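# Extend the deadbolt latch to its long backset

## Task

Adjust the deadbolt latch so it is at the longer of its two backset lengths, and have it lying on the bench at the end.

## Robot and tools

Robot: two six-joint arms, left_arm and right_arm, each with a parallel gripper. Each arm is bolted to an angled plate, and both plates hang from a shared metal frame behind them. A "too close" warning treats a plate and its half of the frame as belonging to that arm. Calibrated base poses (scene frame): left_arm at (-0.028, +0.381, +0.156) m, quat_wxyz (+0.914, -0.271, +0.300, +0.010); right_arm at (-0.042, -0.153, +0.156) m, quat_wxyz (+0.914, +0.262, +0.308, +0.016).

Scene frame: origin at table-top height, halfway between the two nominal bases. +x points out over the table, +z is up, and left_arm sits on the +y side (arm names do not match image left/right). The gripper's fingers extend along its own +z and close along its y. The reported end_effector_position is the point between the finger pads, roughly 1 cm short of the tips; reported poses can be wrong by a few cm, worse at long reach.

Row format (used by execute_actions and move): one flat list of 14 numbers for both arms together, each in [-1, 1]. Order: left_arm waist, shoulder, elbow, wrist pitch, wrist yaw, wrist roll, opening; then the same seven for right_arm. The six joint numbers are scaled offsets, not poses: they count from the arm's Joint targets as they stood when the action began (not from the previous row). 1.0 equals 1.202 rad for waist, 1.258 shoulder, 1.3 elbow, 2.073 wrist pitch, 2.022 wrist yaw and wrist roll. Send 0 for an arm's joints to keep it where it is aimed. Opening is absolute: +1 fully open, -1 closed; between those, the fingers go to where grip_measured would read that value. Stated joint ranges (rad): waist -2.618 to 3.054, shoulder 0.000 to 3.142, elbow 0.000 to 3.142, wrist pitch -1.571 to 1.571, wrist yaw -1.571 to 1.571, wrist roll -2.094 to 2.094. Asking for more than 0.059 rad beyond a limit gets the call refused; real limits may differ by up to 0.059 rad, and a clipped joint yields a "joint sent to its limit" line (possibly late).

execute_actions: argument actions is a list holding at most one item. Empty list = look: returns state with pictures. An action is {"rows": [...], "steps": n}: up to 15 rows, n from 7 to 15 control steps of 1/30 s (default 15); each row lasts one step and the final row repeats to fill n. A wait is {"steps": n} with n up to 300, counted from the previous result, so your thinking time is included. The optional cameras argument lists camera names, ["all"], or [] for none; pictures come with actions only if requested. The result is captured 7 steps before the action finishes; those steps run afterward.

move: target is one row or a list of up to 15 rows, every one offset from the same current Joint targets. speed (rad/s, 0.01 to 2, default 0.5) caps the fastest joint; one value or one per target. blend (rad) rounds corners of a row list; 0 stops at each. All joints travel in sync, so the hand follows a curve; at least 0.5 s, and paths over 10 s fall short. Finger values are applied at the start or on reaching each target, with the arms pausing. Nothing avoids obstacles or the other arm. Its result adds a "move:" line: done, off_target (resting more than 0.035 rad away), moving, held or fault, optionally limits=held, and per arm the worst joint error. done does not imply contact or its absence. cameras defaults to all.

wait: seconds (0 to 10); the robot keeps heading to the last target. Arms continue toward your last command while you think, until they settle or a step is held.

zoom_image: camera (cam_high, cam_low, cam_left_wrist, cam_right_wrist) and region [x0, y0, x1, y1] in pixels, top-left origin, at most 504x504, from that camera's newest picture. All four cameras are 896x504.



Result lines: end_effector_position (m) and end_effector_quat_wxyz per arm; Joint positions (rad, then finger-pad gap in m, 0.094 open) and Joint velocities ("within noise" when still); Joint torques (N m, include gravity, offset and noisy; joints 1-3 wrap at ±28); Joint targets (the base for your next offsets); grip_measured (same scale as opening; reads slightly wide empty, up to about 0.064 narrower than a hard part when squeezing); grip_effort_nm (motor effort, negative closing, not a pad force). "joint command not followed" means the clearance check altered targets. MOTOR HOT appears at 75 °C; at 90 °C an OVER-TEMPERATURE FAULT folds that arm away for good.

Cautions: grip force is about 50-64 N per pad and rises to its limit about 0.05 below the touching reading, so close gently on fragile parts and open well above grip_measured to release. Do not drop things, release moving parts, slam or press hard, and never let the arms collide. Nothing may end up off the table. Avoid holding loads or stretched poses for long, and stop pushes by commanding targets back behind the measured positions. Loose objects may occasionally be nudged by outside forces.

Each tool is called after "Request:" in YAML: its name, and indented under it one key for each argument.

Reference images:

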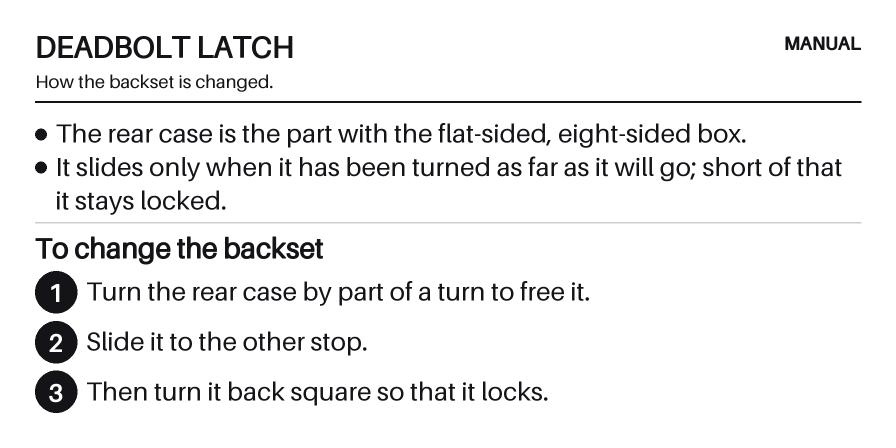

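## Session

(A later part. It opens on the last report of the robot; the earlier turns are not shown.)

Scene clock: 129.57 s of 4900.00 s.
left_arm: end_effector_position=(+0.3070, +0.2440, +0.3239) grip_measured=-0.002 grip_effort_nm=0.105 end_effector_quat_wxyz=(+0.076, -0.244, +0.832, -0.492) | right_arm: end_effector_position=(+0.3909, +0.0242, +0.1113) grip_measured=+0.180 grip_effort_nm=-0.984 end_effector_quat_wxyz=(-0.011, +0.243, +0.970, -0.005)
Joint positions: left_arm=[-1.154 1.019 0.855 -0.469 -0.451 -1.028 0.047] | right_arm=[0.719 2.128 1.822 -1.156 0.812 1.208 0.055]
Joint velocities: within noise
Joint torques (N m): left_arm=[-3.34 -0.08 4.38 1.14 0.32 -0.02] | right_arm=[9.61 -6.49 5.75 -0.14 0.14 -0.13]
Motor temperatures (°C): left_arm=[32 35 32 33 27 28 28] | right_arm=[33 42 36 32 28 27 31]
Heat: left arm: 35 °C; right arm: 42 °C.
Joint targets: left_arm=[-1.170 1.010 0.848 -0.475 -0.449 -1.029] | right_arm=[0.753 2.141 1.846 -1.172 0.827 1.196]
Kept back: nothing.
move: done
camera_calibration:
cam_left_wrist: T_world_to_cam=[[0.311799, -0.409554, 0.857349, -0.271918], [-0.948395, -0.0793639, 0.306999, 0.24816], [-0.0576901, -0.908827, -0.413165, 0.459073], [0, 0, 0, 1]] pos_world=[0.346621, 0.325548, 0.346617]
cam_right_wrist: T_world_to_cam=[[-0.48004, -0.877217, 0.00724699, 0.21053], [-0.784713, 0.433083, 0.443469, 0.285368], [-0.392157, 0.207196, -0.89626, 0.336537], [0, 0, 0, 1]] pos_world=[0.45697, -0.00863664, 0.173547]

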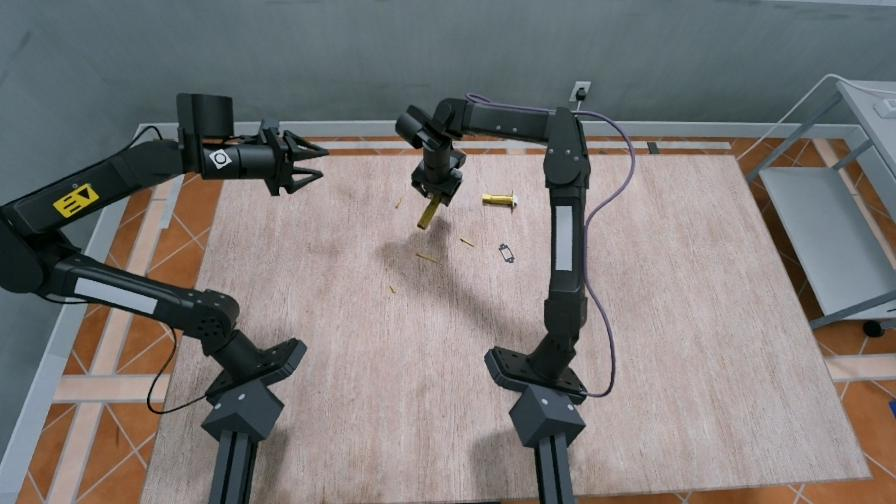

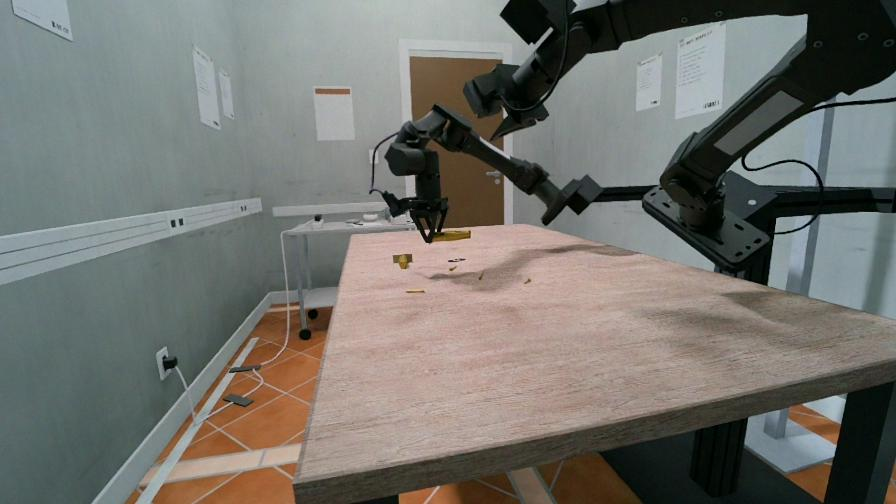

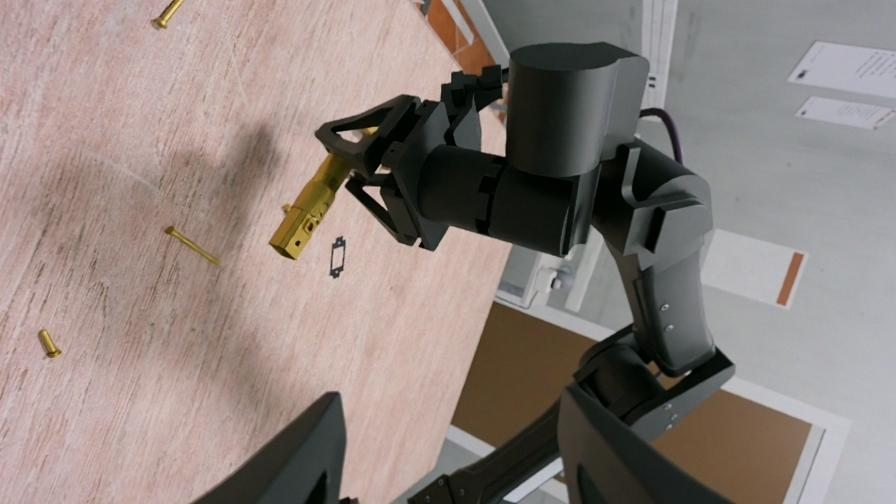

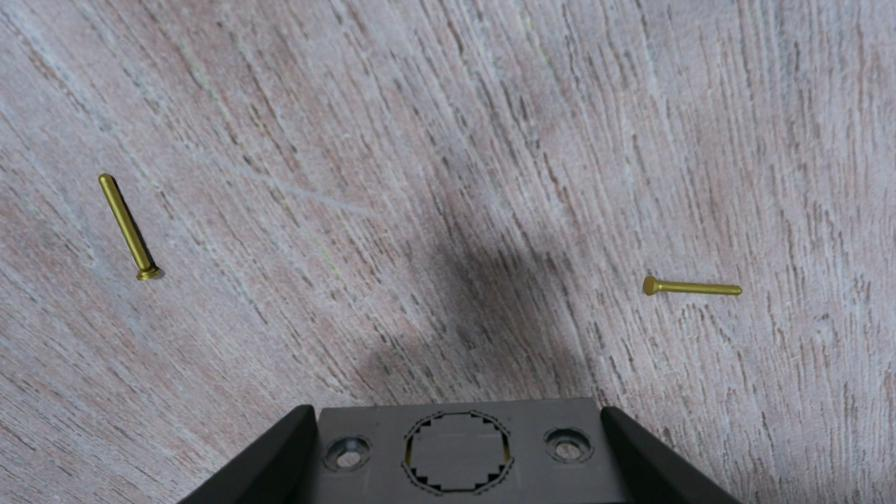

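Request:
move:
  target: [0,0,0,0,0,0,0,-0.1025,0.0273,-0.12,0.1822,0.0206,-0.1159,0]
  speed: 0.4
  cameras: ["cam_left_wrist","cam_low","cam_right_wrist"]

Request:
zoom_image:
  camera: "cam_low"
  region: [370, 210, 500, 310]

Scene clock: 132.63 s of 4900.00 s.
left_arm: end_effector_position=(+0.3070, +0.2440, +0.3239) grip_measured=-0.002 grip_effort_nm=0.105 end_effector_quat_wxyz=(+0.076, -0.244, +0.832, -0.492) | right_arm: end_effector_position=(+0.4093, +0.0273, +0.0499) grip_measured=+0.180 grip_effort_nm=-0.984 end_effector_quat_wxyz=(+0.030, +0.230, +0.973, -0.004)
Joint positions: left_arm=[-1.154 1.019 0.855 -0.469 -0.451 -1.029 0.047] | right_arm=[0.618 2.164 1.699 -0.806 0.852 0.974 0.055]
Joint velocities: within noise
Joint torques (N m): left_arm=[-3.38 0.02 4.27 1.14 0.32 -0.03] | right_arm=[7.92 -7.12 2.73 0.23 0.2 -0.13]
Motor temperatures (°C): left_arm=[31 35 31 33 27 28 28] | right_arm=[34 42 36 32 28 27 31]
Heat: left arm: 35 °C; right arm: 42 °C.
Joint targets: left_arm=[-1.170 1.010 0.848 -0.475 -0.449 -1.030] | right_arm=[0.630 2.175 1.690 -0.795 0.869 0.962]
Kept back: nothing.
move: done
camera_calibration:
cam_left_wrist: T_world_to_cam=[[0.312094, -0.409679, 0.857182, -0.271849], [-0.948284, -0.079327, 0.30735, 0.247961], [-0.0579171, -0.908774, -0.41325, 0.459137], [0, 0, 0, 1]] pos_world=[0.346572, 0.32555, 0.346552]
cam_right_wrist: T_world_to_cam=[[-0.455715, -0.890018, -0.0138433, 0.213929], [-0.828633, 0.418501, 0.371785, 0.34765], [-0.325102, 0.180899, -0.928215, 0.263009], [0, 0, 0, 1]] pos_world=[0.47107, -0.00266883, 0.117839]
Images, in order (width x height): cam_low 896x504, cam_left_wrist 896x504, cam_right_wrist 896x504.

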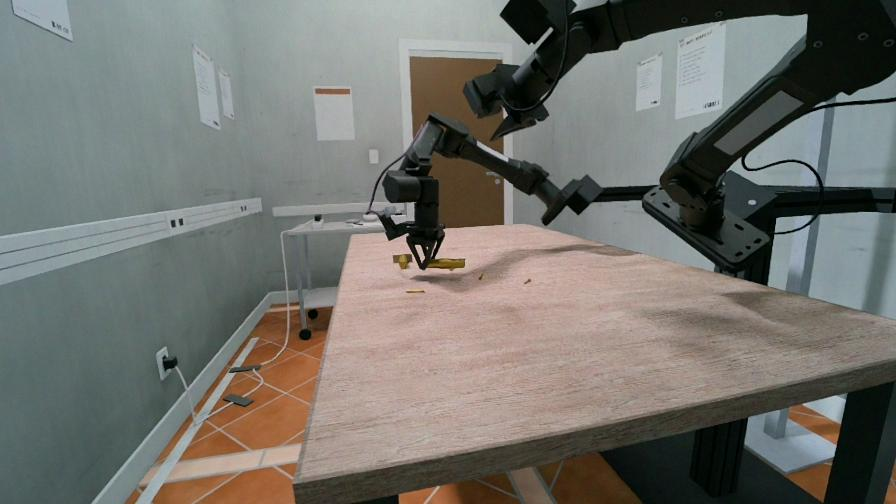

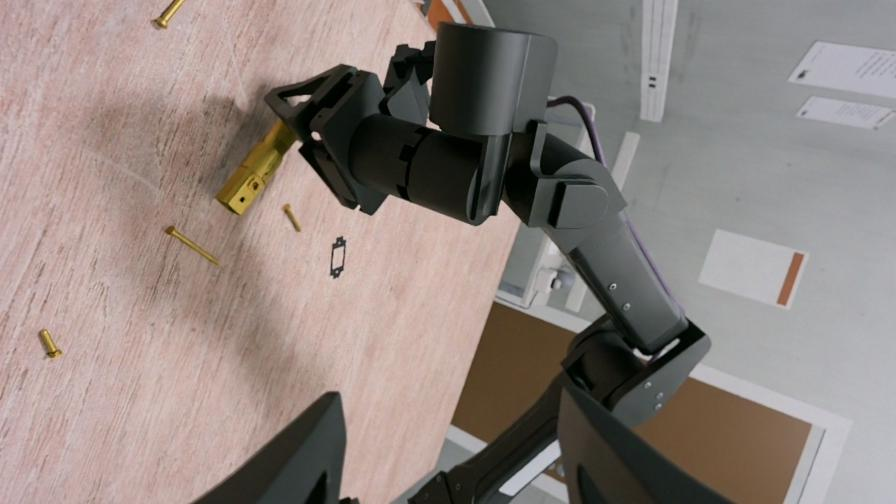

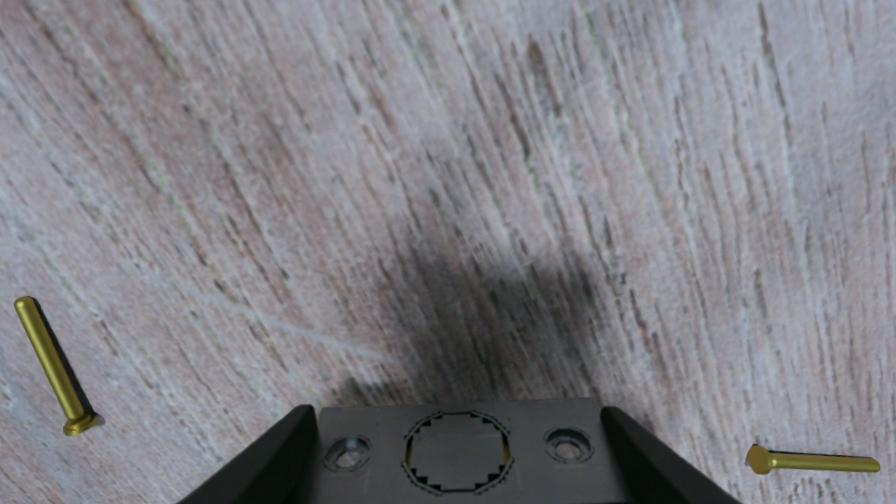

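Scaled by 3.877 from the camera's 896x504 image, which has a finer 1280x720 frame.

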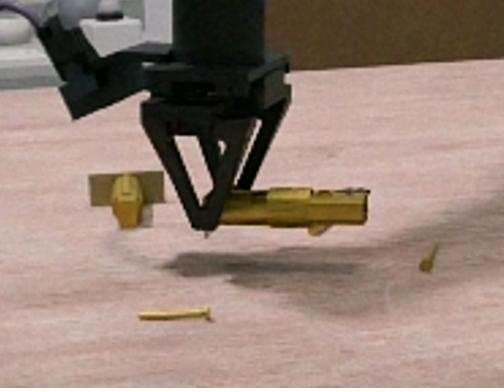

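Request:
move:
  target: [0,0,0,0,0,0,0,-0.0258,0.0068,-0.03,0.0455,0.005,-0.029,0]
  speed: 0.15
  cameras: ["cam_low","cam_right_wrist"]

Request:
zoom_image:
  camera: "cam_low"
  region: [370, 210, 500, 310]

Scene clock: 134.07 s of 4900.00 s.
left_arm: end_effector_position=(+0.3070, +0.2441, +0.3238) grip_measured=-0.002 grip_effort_nm=0.115 end_effector_quat_wxyz=(+0.076, -0.245, +0.832, -0.492) | right_arm: end_effector_position=(+0.4121, +0.0245, +0.0337) grip_measured=+0.180 grip_effort_nm=-0.984 end_effector_quat_wxyz=(+0.040, +0.228, +0.973, -0.008)
Joint positions: left_arm=[-1.154 1.019 0.855 -0.469 -0.451 -1.029 0.047] | right_arm=[0.59 2.171 1.661 -0.713 0.862 0.915 0.055]
Joint velocities: within noise
Joint torques (N m): left_arm=[-3.47 -0.06 4.38 1.16 0.33 -0.01] | right_arm=[7.69 -7.04 2.61 0.26 0.22 -0.13]
Motor temperatures (°C): left_arm=[31 35 31 33 27 28 28] | right_arm=[34 42 36 32 28 27 31]
Heat: left arm: 35 °C; right arm: 42 °C.
Joint targets: left_arm=[-1.170 1.010 0.848 -0.475 -0.449 -1.030] | right_arm=[0.599 2.183 1.651 -0.700 0.879 0.904]
Kept back: nothing.
move: done
camera_calibration:
cam_right_wrist: T_world_to_cam=[[-0.451326, -0.892272, -0.0124556, 0.210722], [-0.837383, 0.418656, 0.351448, 0.361405], [-0.308373, 0.169048, -0.936125, 0.243026], [0, 0, 0, 1]] pos_world=[0.472681, -0.00436573, 0.103112]
Images, in order (width x height): cam_low 896x504, cam_right_wrist 896x504.

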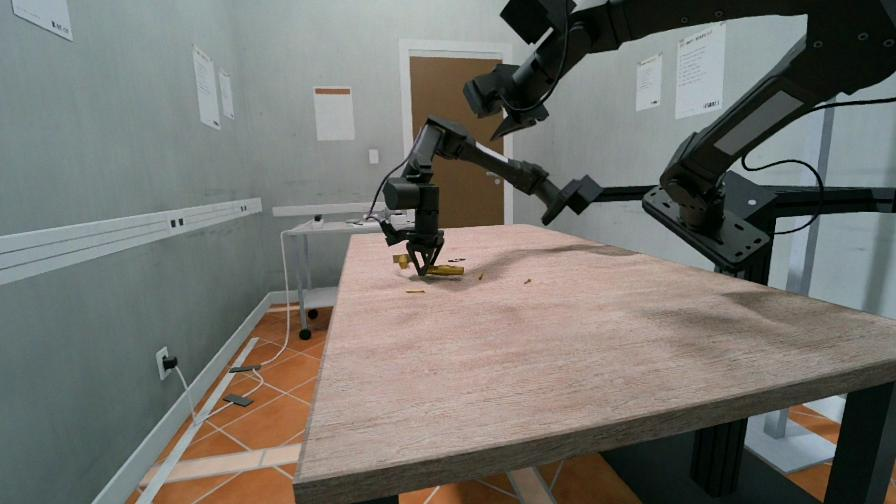

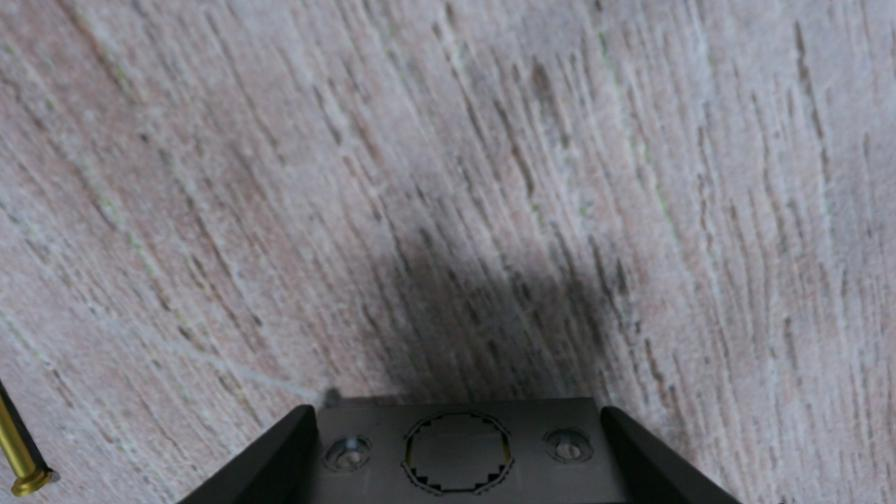

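Scaled by 3.877 from the camera's 896x504 image, which has a finer 1280x720 frame.

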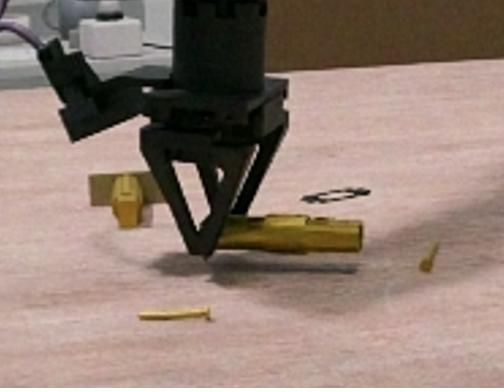

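Request:
move:
  target: [0,0,0,0,0,0,0,-0.011,0.0062,-0.0079,0.015,-0.0017,-0.009,0]
  speed: 0.05
  cameras: ["cam_low","cam_right_wrist"]

Request:
zoom_image:
  camera: "cam_low"
  region: [370, 210, 500, 310]

Scene clock: 135.40 s of 4900.00 s.
left_arm: end_effector_position=(+0.3069, +0.2441, +0.3238) grip_measured=-0.002 grip_effort_nm=0.105 end_effector_quat_wxyz=(+0.076, -0.244, +0.832, -0.492) | right_arm: end_effector_position=(+0.4124, +0.0237, +0.0264) grip_measured=+0.180 grip_effort_nm=-0.984 end_effector_quat_wxyz=(+0.042, +0.228, +0.973, -0.009)
Joint positions: left_arm=[-1.154 1.019 0.855 -0.469 -0.451 -1.029 0.047] | right_arm=[0.578 2.178 1.65 -0.681 0.862 0.897 0.055]
Joint velocities: within noise
Joint torques (N m): left_arm=[-3.44 -0.06 4.27 1.14 0.32 -0.01] | right_arm=[7.6 -7.06 2.56 0.26 0.18 -0.12]
Motor temperatures (°C): left_arm=[31 35 31 33 27 28 28] | right_arm=[34 42 36 32 28 27 31]
Heat: left arm: 35 °C; right arm: 42 °C.
Joint targets: left_arm=[-1.170 1.010 0.848 -0.475 -0.449 -1.030] | right_arm=[0.585 2.191 1.640 -0.669 0.876 0.885]
Kept back: nothing.
move: done
camera_calibration:
cam_right_wrist: T_world_to_cam=[[-0.451121, -0.892409, -0.00981117, 0.209867], [-0.838241, 0.419914, 0.347885, 0.364993], [-0.306336, 0.165162, -0.937486, 0.235644], [0, 0, 0, 1]] pos_world=[0.472814, -0.00489821, 0.0959959]
Images, in order (width x height): cam_low 896x504, cam_right_wrist 896x504.

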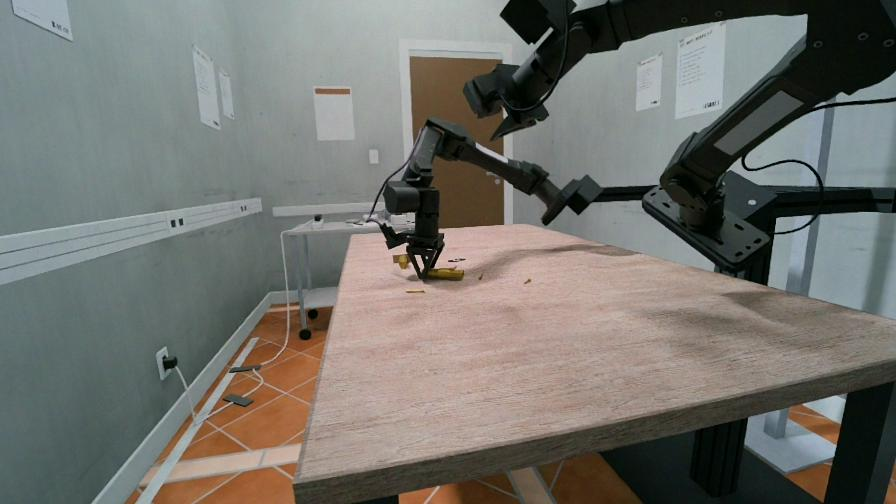

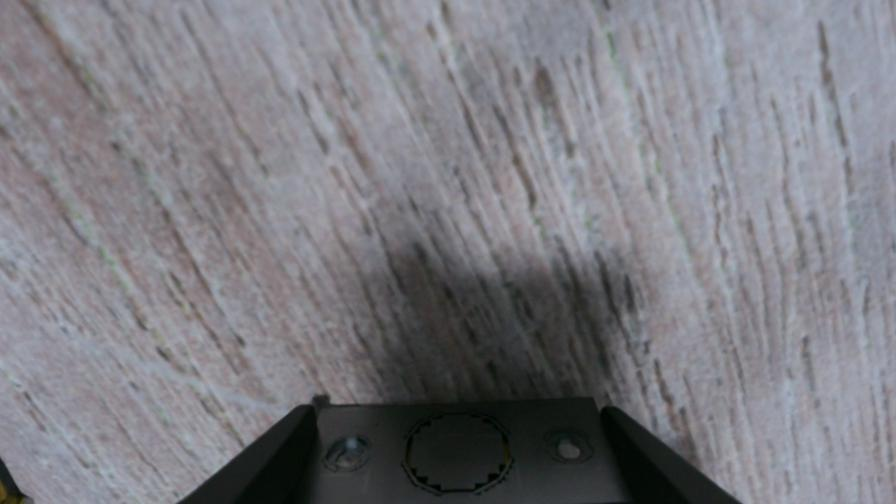

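Scaled by 3.877 from the camera's 896x504 image, which has a finer 1280x720 frame.

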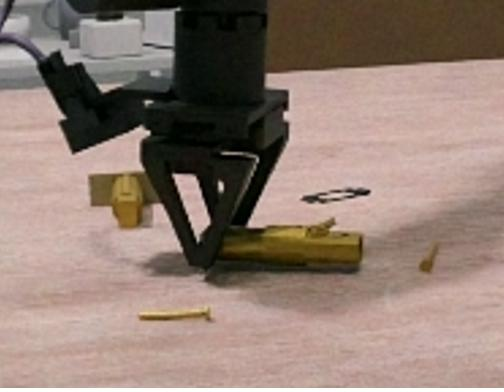

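Request:
move:
  target: [0,0,0,0,0,0,0,-0.004,0.0035,-0.003,0.006,0,-0.003,0]
  speed: 0.05
  cameras: ["cam_right_wrist"]

Request:
zoom_image:
  camera: "cam_right_wrist"
  region: [250, 330, 680, 504]

Scene clock: 136.50 s of 4900.00 s.
left_arm: end_effector_position=(+0.3069, +0.2441, +0.3238) grip_measured=-0.002 grip_effort_nm=0.110 end_effector_quat_wxyz=(+0.076, -0.244, +0.832, -0.492) | right_arm: end_effector_position=(+0.4147, +0.0228, +0.0249) grip_measured=+0.180 grip_effort_nm=-0.989 end_effector_quat_wxyz=(+0.044, +0.230, +0.972, -0.009)
Joint positions: left_arm=[-1.154 1.019 0.855 -0.469 -0.451 -1.029 0.047] | right_arm=[0.573 2.178 1.65 -0.669 0.862 0.891 0.055]
Joint velocities: within noise
Joint torques (N m): left_arm=[-3.44 0.02 4.41 1.12 0.3 0.01] | right_arm=[7.6 -6.76 2.26 0.27 0.18 -0.12]
Motor temperatures (°C): left_arm=[31 34 31 33 27 28 28] | right_arm=[34 42 36 32 28 27 31]
Heat: left arm: 34 °C; right arm: 42 °C.
Joint targets: left_arm=[-1.170 1.010 0.848 -0.475 -0.449 -1.030] | right_arm=[0.581 2.195 1.636 -0.657 0.876 0.879]
Kept back: nothing.
move: done
camera_calibration:
cam_right_wrist: T_world_to_cam=[[-0.456372, -0.889698, -0.0127171, 0.212266], [-0.837454, 0.424657, 0.344002, 0.367515], [-0.300657, 0.167643, -0.938883, 0.232795], [0, 0, 0, 1]] pos_world=[0.474641, -0.00624108, 0.0948404]
Images, in order (width x height): cam_right_wrist 896x504.

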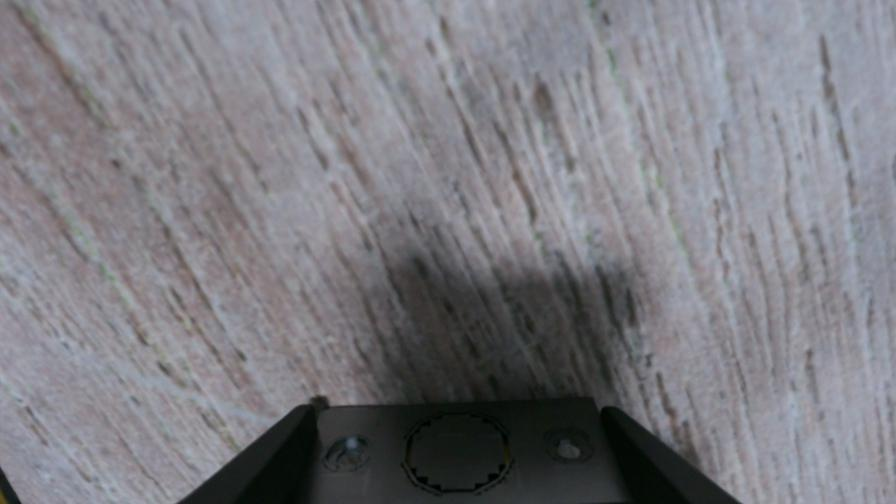

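Scaled by 1.172 from the camera's 896x504 image, which has a finer 1280x720 frame.

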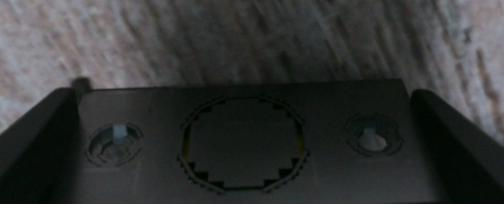

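Request:
execute_actions:
  actions:
    - {"rows":[[0,0,0,0,0,0,0,0,0,0,0,0,0,0.15],[0,0,0,0,0,0,0,0,0,0,0,0,0,0.18],[0,0,0,0,0,0,0,0,0,0,0,0,0,0.2],[0,0,0,0,0,0,0,0,0,0,0,0,0,0.22],[0,0,0,0,0,0,0,0,0,0,0,0,0,0.24],[0,0,0,0,0,0,0,0,0,0,0,0,0,0.27],[0,0,0,0,0,0,0,0,0,0,0,0,0,0.3],[0,0,0,0,0,0,0,0,0,0,0,0,0,0.34],[0,0,0,0,0,0,0,0,0,0,0,0,0,0.38],[0,0,0,0,0,0,0,0,0,0,0,0,0,0.42],[0,0,0,0,0,0,0,0,0,0,0,0,0,0.46],[0,0,0,0,0,0,0,0,0,0,0,0,0,0.5]],"steps":15}

Request:
wait:
  seconds: 0.6
  cameras: ["cam_low","cam_right_wrist","cam_left_wrist"]

Request:
zoom_image:
  camera: "cam_low"
  region: [370, 210, 500, 310]

Scene clock: 137.27 s of 4900.00 s.
left_arm: end_effector_position=(+0.3069, +0.2441, +0.3238) grip_measured=-0.002 grip_effort_nm=0.110 end_effector_quat_wxyz=(+0.076, -0.244, +0.832, -0.492) | right_arm: end_effector_position=(+0.4149, +0.0228, +0.0249) grip_measured=+0.316 grip_effort_nm=0.056 end_effector_quat_wxyz=(+0.044, +0.231, +0.972, -0.008)
Joint positions: left_arm=[-1.154 1.019 0.855 -0.469 -0.451 -1.029 0.047] | right_arm=[0.573 2.178 1.65 -0.668 0.862 0.891 0.062]
Joint velocities: left_arm=[within noise] | right_arm=[-0.002 -0.007 0.022 0.007 0.007 -0.051 0.05]
Joint torques (N m): left_arm=[-3.45 -0.01 4.44 1.15 0.32 -0.01] | right_arm=[7.57 -6.83 2.24 0.26 0.18 -0.12]
Motor temperatures (°C): left_arm=[31 34 31 33 27 28 28] | right_arm=[34 42 36 32 28 27 31]
Heat: left arm: 34 °C; right arm: 42 °C.
Joint targets: left_arm=[-1.170 1.010 0.848 -0.475 -0.449 -1.030] | right_arm=[0.581 2.195 1.636 -0.657 0.876 0.879]
Steps of this call (1-15: nothing new was sent; 16-23: this action's first 8). Readings (joint positions of left_arm | right_arm):
16: [-1.154 1.019 0.855 -0.469 -0.451 -1.029] | [0.573 2.178 1.650 -0.669 0.862 0.891]
17: [-1.154 1.019 0.855 -0.469 -0.451 -1.029] | [0.573 2.178 1.650 -0.669 0.862 0.891]
19: [-1.154 1.019 0.855 -0.469 -0.451 -1.029] | [0.573 2.178 1.650 -0.668 0.862 0.891]
23: the state above

Scene clock: 138.10 s of 4900.00 s.
left_arm: end_effector_position=(+0.3069, +0.2441, +0.3238) grip_measured=-0.002 grip_effort_nm=0.110 end_effector_quat_wxyz=(+0.076, -0.244, +0.832, -0.492) | right_arm: end_effector_position=(+0.4149, +0.0228, +0.0249) grip_measured=+0.498 grip_effort_nm=0.139 end_effector_quat_wxyz=(+0.044, +0.231, +0.972, -0.008)
Joint positions: left_arm=[-1.154 1.019 0.855 -0.469 -0.451 -1.029 0.047] | right_arm=[0.573 2.178 1.65 -0.668 0.862 0.891 0.07]
Joint velocities: within noise
Joint torques (N m): left_arm=[-3.38 -0.09 4.36 1.15 0.31 -0.01] | right_arm=[7.6 -6.78 2.25 0.27 0.18 -0.12]
Motor temperatures (°C): left_arm=[31 34 31 33 27 28 28] | right_arm=[34 42 36 32 28 27 31]
Heat: left arm: 34 °C; right arm: 42 °C.
Joint targets: left_arm=[-1.170 1.010 0.848 -0.475 -0.449 -1.030] | right_arm=[0.581 2.195 1.636 -0.657 0.876 0.879]
Steps of this call (1-7: your previous action's last 7; 8-15: toward your last target; 16-25: nothing new was sent). Readings (joint positions of left_arm | right_arm):
1: [-1.154 1.019 0.855 -0.469 -0.451 -1.029] | [0.573 2.178 1.650 -0.668 0.862 0.891]
2: [-1.154 1.019 0.855 -0.469 -0.451 -1.029] | [0.573 2.178 1.650 -0.668 0.862 0.891]
4: [-1.154 1.019 0.855 -0.469 -0.451 -1.029] | [0.573 2.178 1.650 -0.668 0.862 0.891]
8: [-1.154 1.019 0.855 -0.469 -0.451 -1.029] | [0.573 2.178 1.650 -0.668 0.862 0.891]
25: the state above
All arms were judged still, so your last target was given up. Each gripper or tool keeps its last command.
camera_calibration:
cam_left_wrist: T_world_to_cam=[[0.312129, -0.410143, 0.856947, -0.27156], [-0.948271, -0.079481, 0.307352, 0.248003], [-0.0579473, -0.908551, -0.413735, 0.459253], [0, 0, 0, 1]] pos_world=[0.346548, 0.325588, 0.346498]
cam_right_wrist: T_world_to_cam=[[-0.45675, -0.889495, -0.0133416, 0.212601], [-0.837508, 0.424903, 0.343566, 0.367663], [-0.299931, 0.168098, -0.939034, 0.232542], [0, 0, 0, 1]] pos_world=[0.474773, -0.00620292, 0.0948846]
Images, in order (width x height): cam_low 896x504, cam_left_wrist 896x504, cam_right_wrist 896x504.

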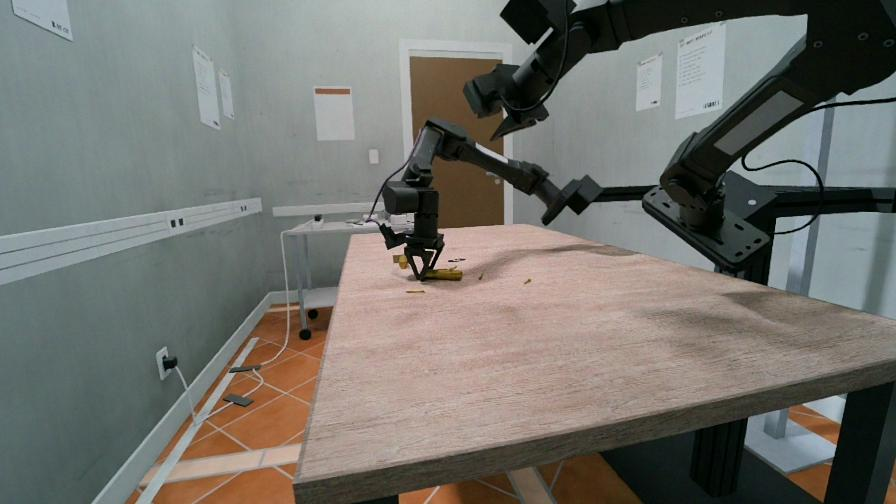

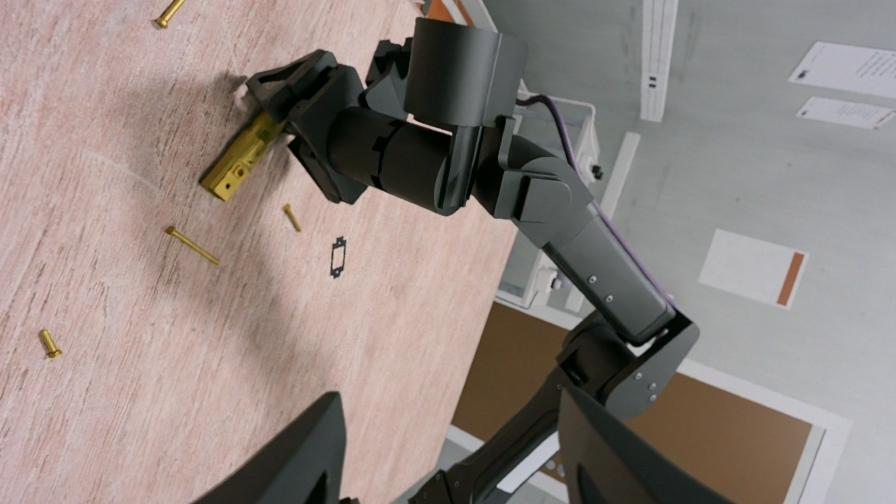

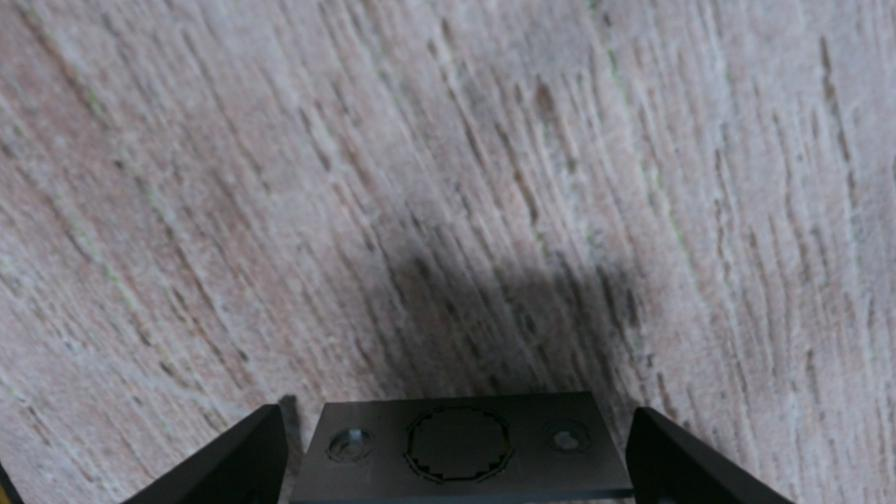

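Scaled by 3.877 from the camera's 896x504 image, which has a finer 1280x720 frame.

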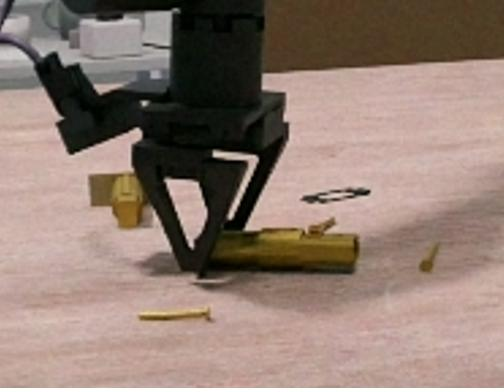

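Request:
move:
  target: [0,0,0,0,0,0,0,0.1431,-0.0429,0.1615,-0.2484,-0.0242,0.1568,0.5]
  speed: 0.4
  cameras: ["cam_right_wrist","cam_left_wrist","cam_low"]

Request:
zoom_image:
  camera: "cam_right_wrist"
  region: [340, 100, 540, 404]

Request:
zoom_image:
  camera: "cam_low"
  region: [370, 210, 500, 310]

Scene clock: 140.67 s of 4900.00 s.
left_arm: end_effector_position=(+0.3069, +0.2441, +0.3238) grip_measured=-0.002 grip_effort_nm=0.105 end_effector_quat_wxyz=(+0.076, -0.244, +0.832, -0.492) | right_arm: end_effector_position=(+0.3851, +0.0315, +0.1031) grip_measured=+0.498 grip_effort_nm=0.134 end_effector_quat_wxyz=(-0.008, +0.216, +0.976, -0.019)
Joint positions: left_arm=[-1.154 1.019 0.855 -0.469 -0.451 -1.029 0.047] | right_arm=[0.726 2.168 1.827 -1.156 0.834 1.184 0.07]
Joint velocities: within noise
Joint torques (N m): left_arm=[-3.43 -0.01 4.3 1.15 0.32 -0.02] | right_arm=[9.16 -9.63 5.31 -0.17 -0.09 0.12]
Motor temperatures (°C): left_arm=[31 34 31 33 27 28 28] | right_arm=[34 43 36 32 28 27 31]
Heat: left arm: 34 °C; right arm: 43 °C.
Joint targets: left_arm=[-1.170 1.010 0.848 -0.475 -0.449 -1.030] | right_arm=[0.753 2.142 1.846 -1.172 0.827 1.196]
Kept back: nothing.
move: done
camera_calibration:
cam_left_wrist: T_world_to_cam=[[0.312129, -0.410143, 0.856947, -0.27156], [-0.948271, -0.079481, 0.307352, 0.248003], [-0.0579473, -0.908551, -0.413735, 0.459253], [0, 0, 0, 1]] pos_world=[0.346548, 0.325588, 0.346498]
cam_right_wrist: T_world_to_cam=[[-0.430765, -0.901899, 0.0319309, 0.193431], [-0.807307, 0.400917, 0.433037, 0.292062], [-0.403357, 0.160759, -0.90081, 0.33169], [0, 0, 0, 1]] pos_world=[0.452897, 0.00404073, 0.16614]
Images, in order (width x height): cam_low 896x504, cam_left_wrist 896x504, cam_right_wrist 896x504.

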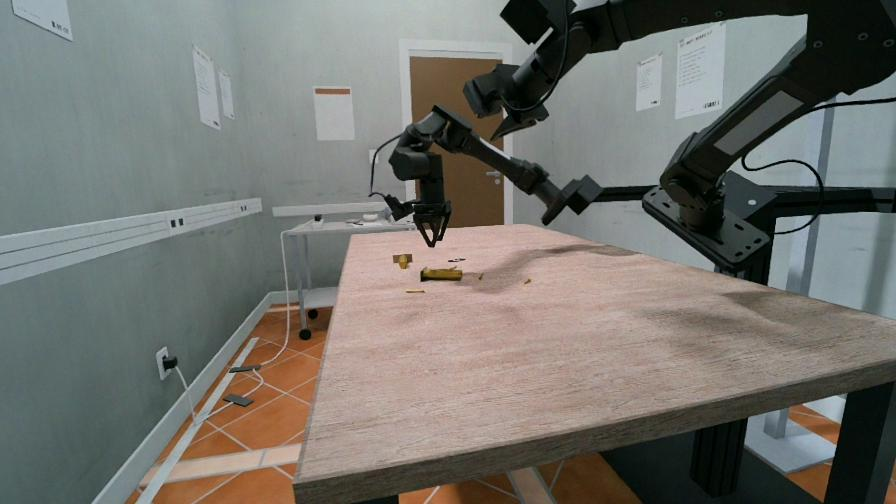

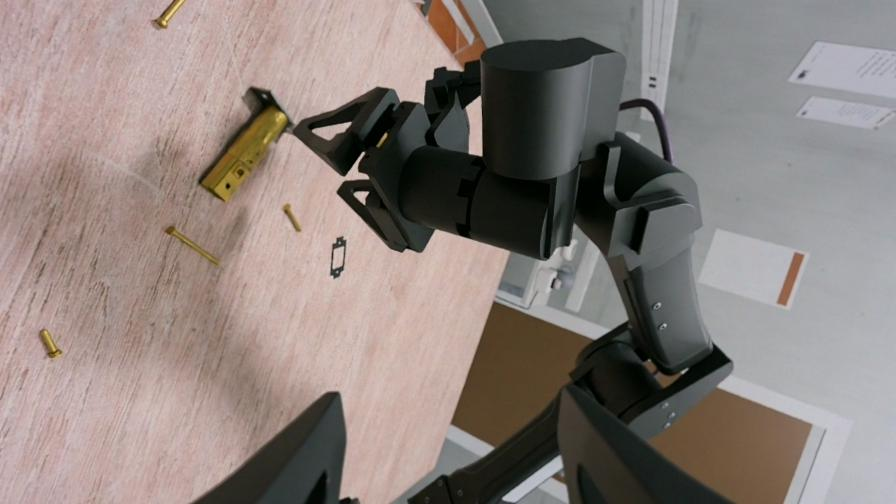

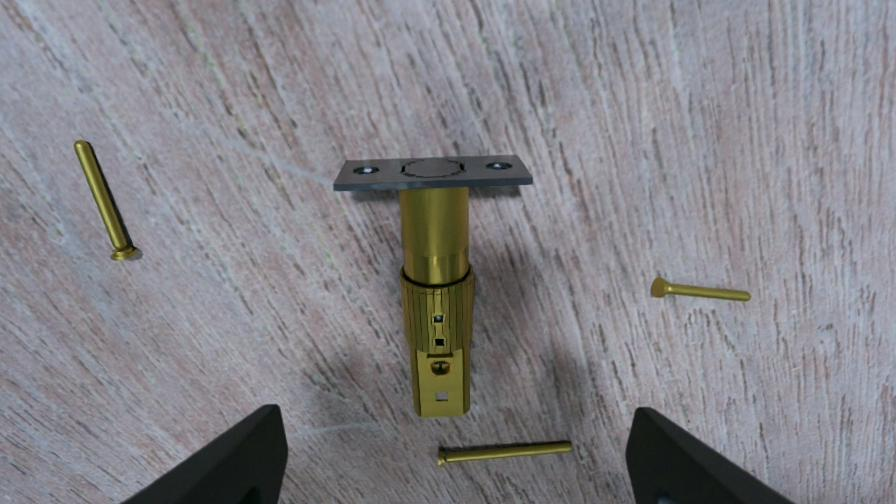

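Scaled by 1.658 from the camera's 896x504 image, which has a finer 1280x720 frame.

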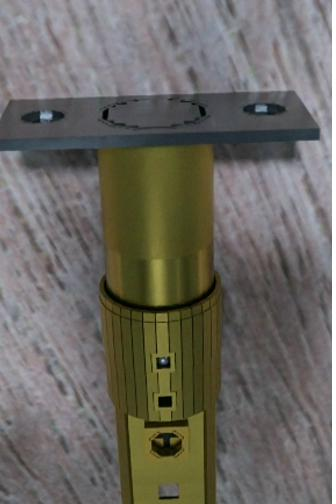

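Scaled by 3.877 from the camera's 896x504 image, which has a finer 1280x720 frame.

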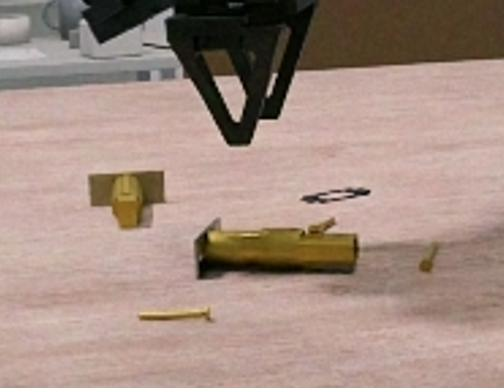

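Request:
finished_scene:
  scene: 1

The scene is finished: the task was done.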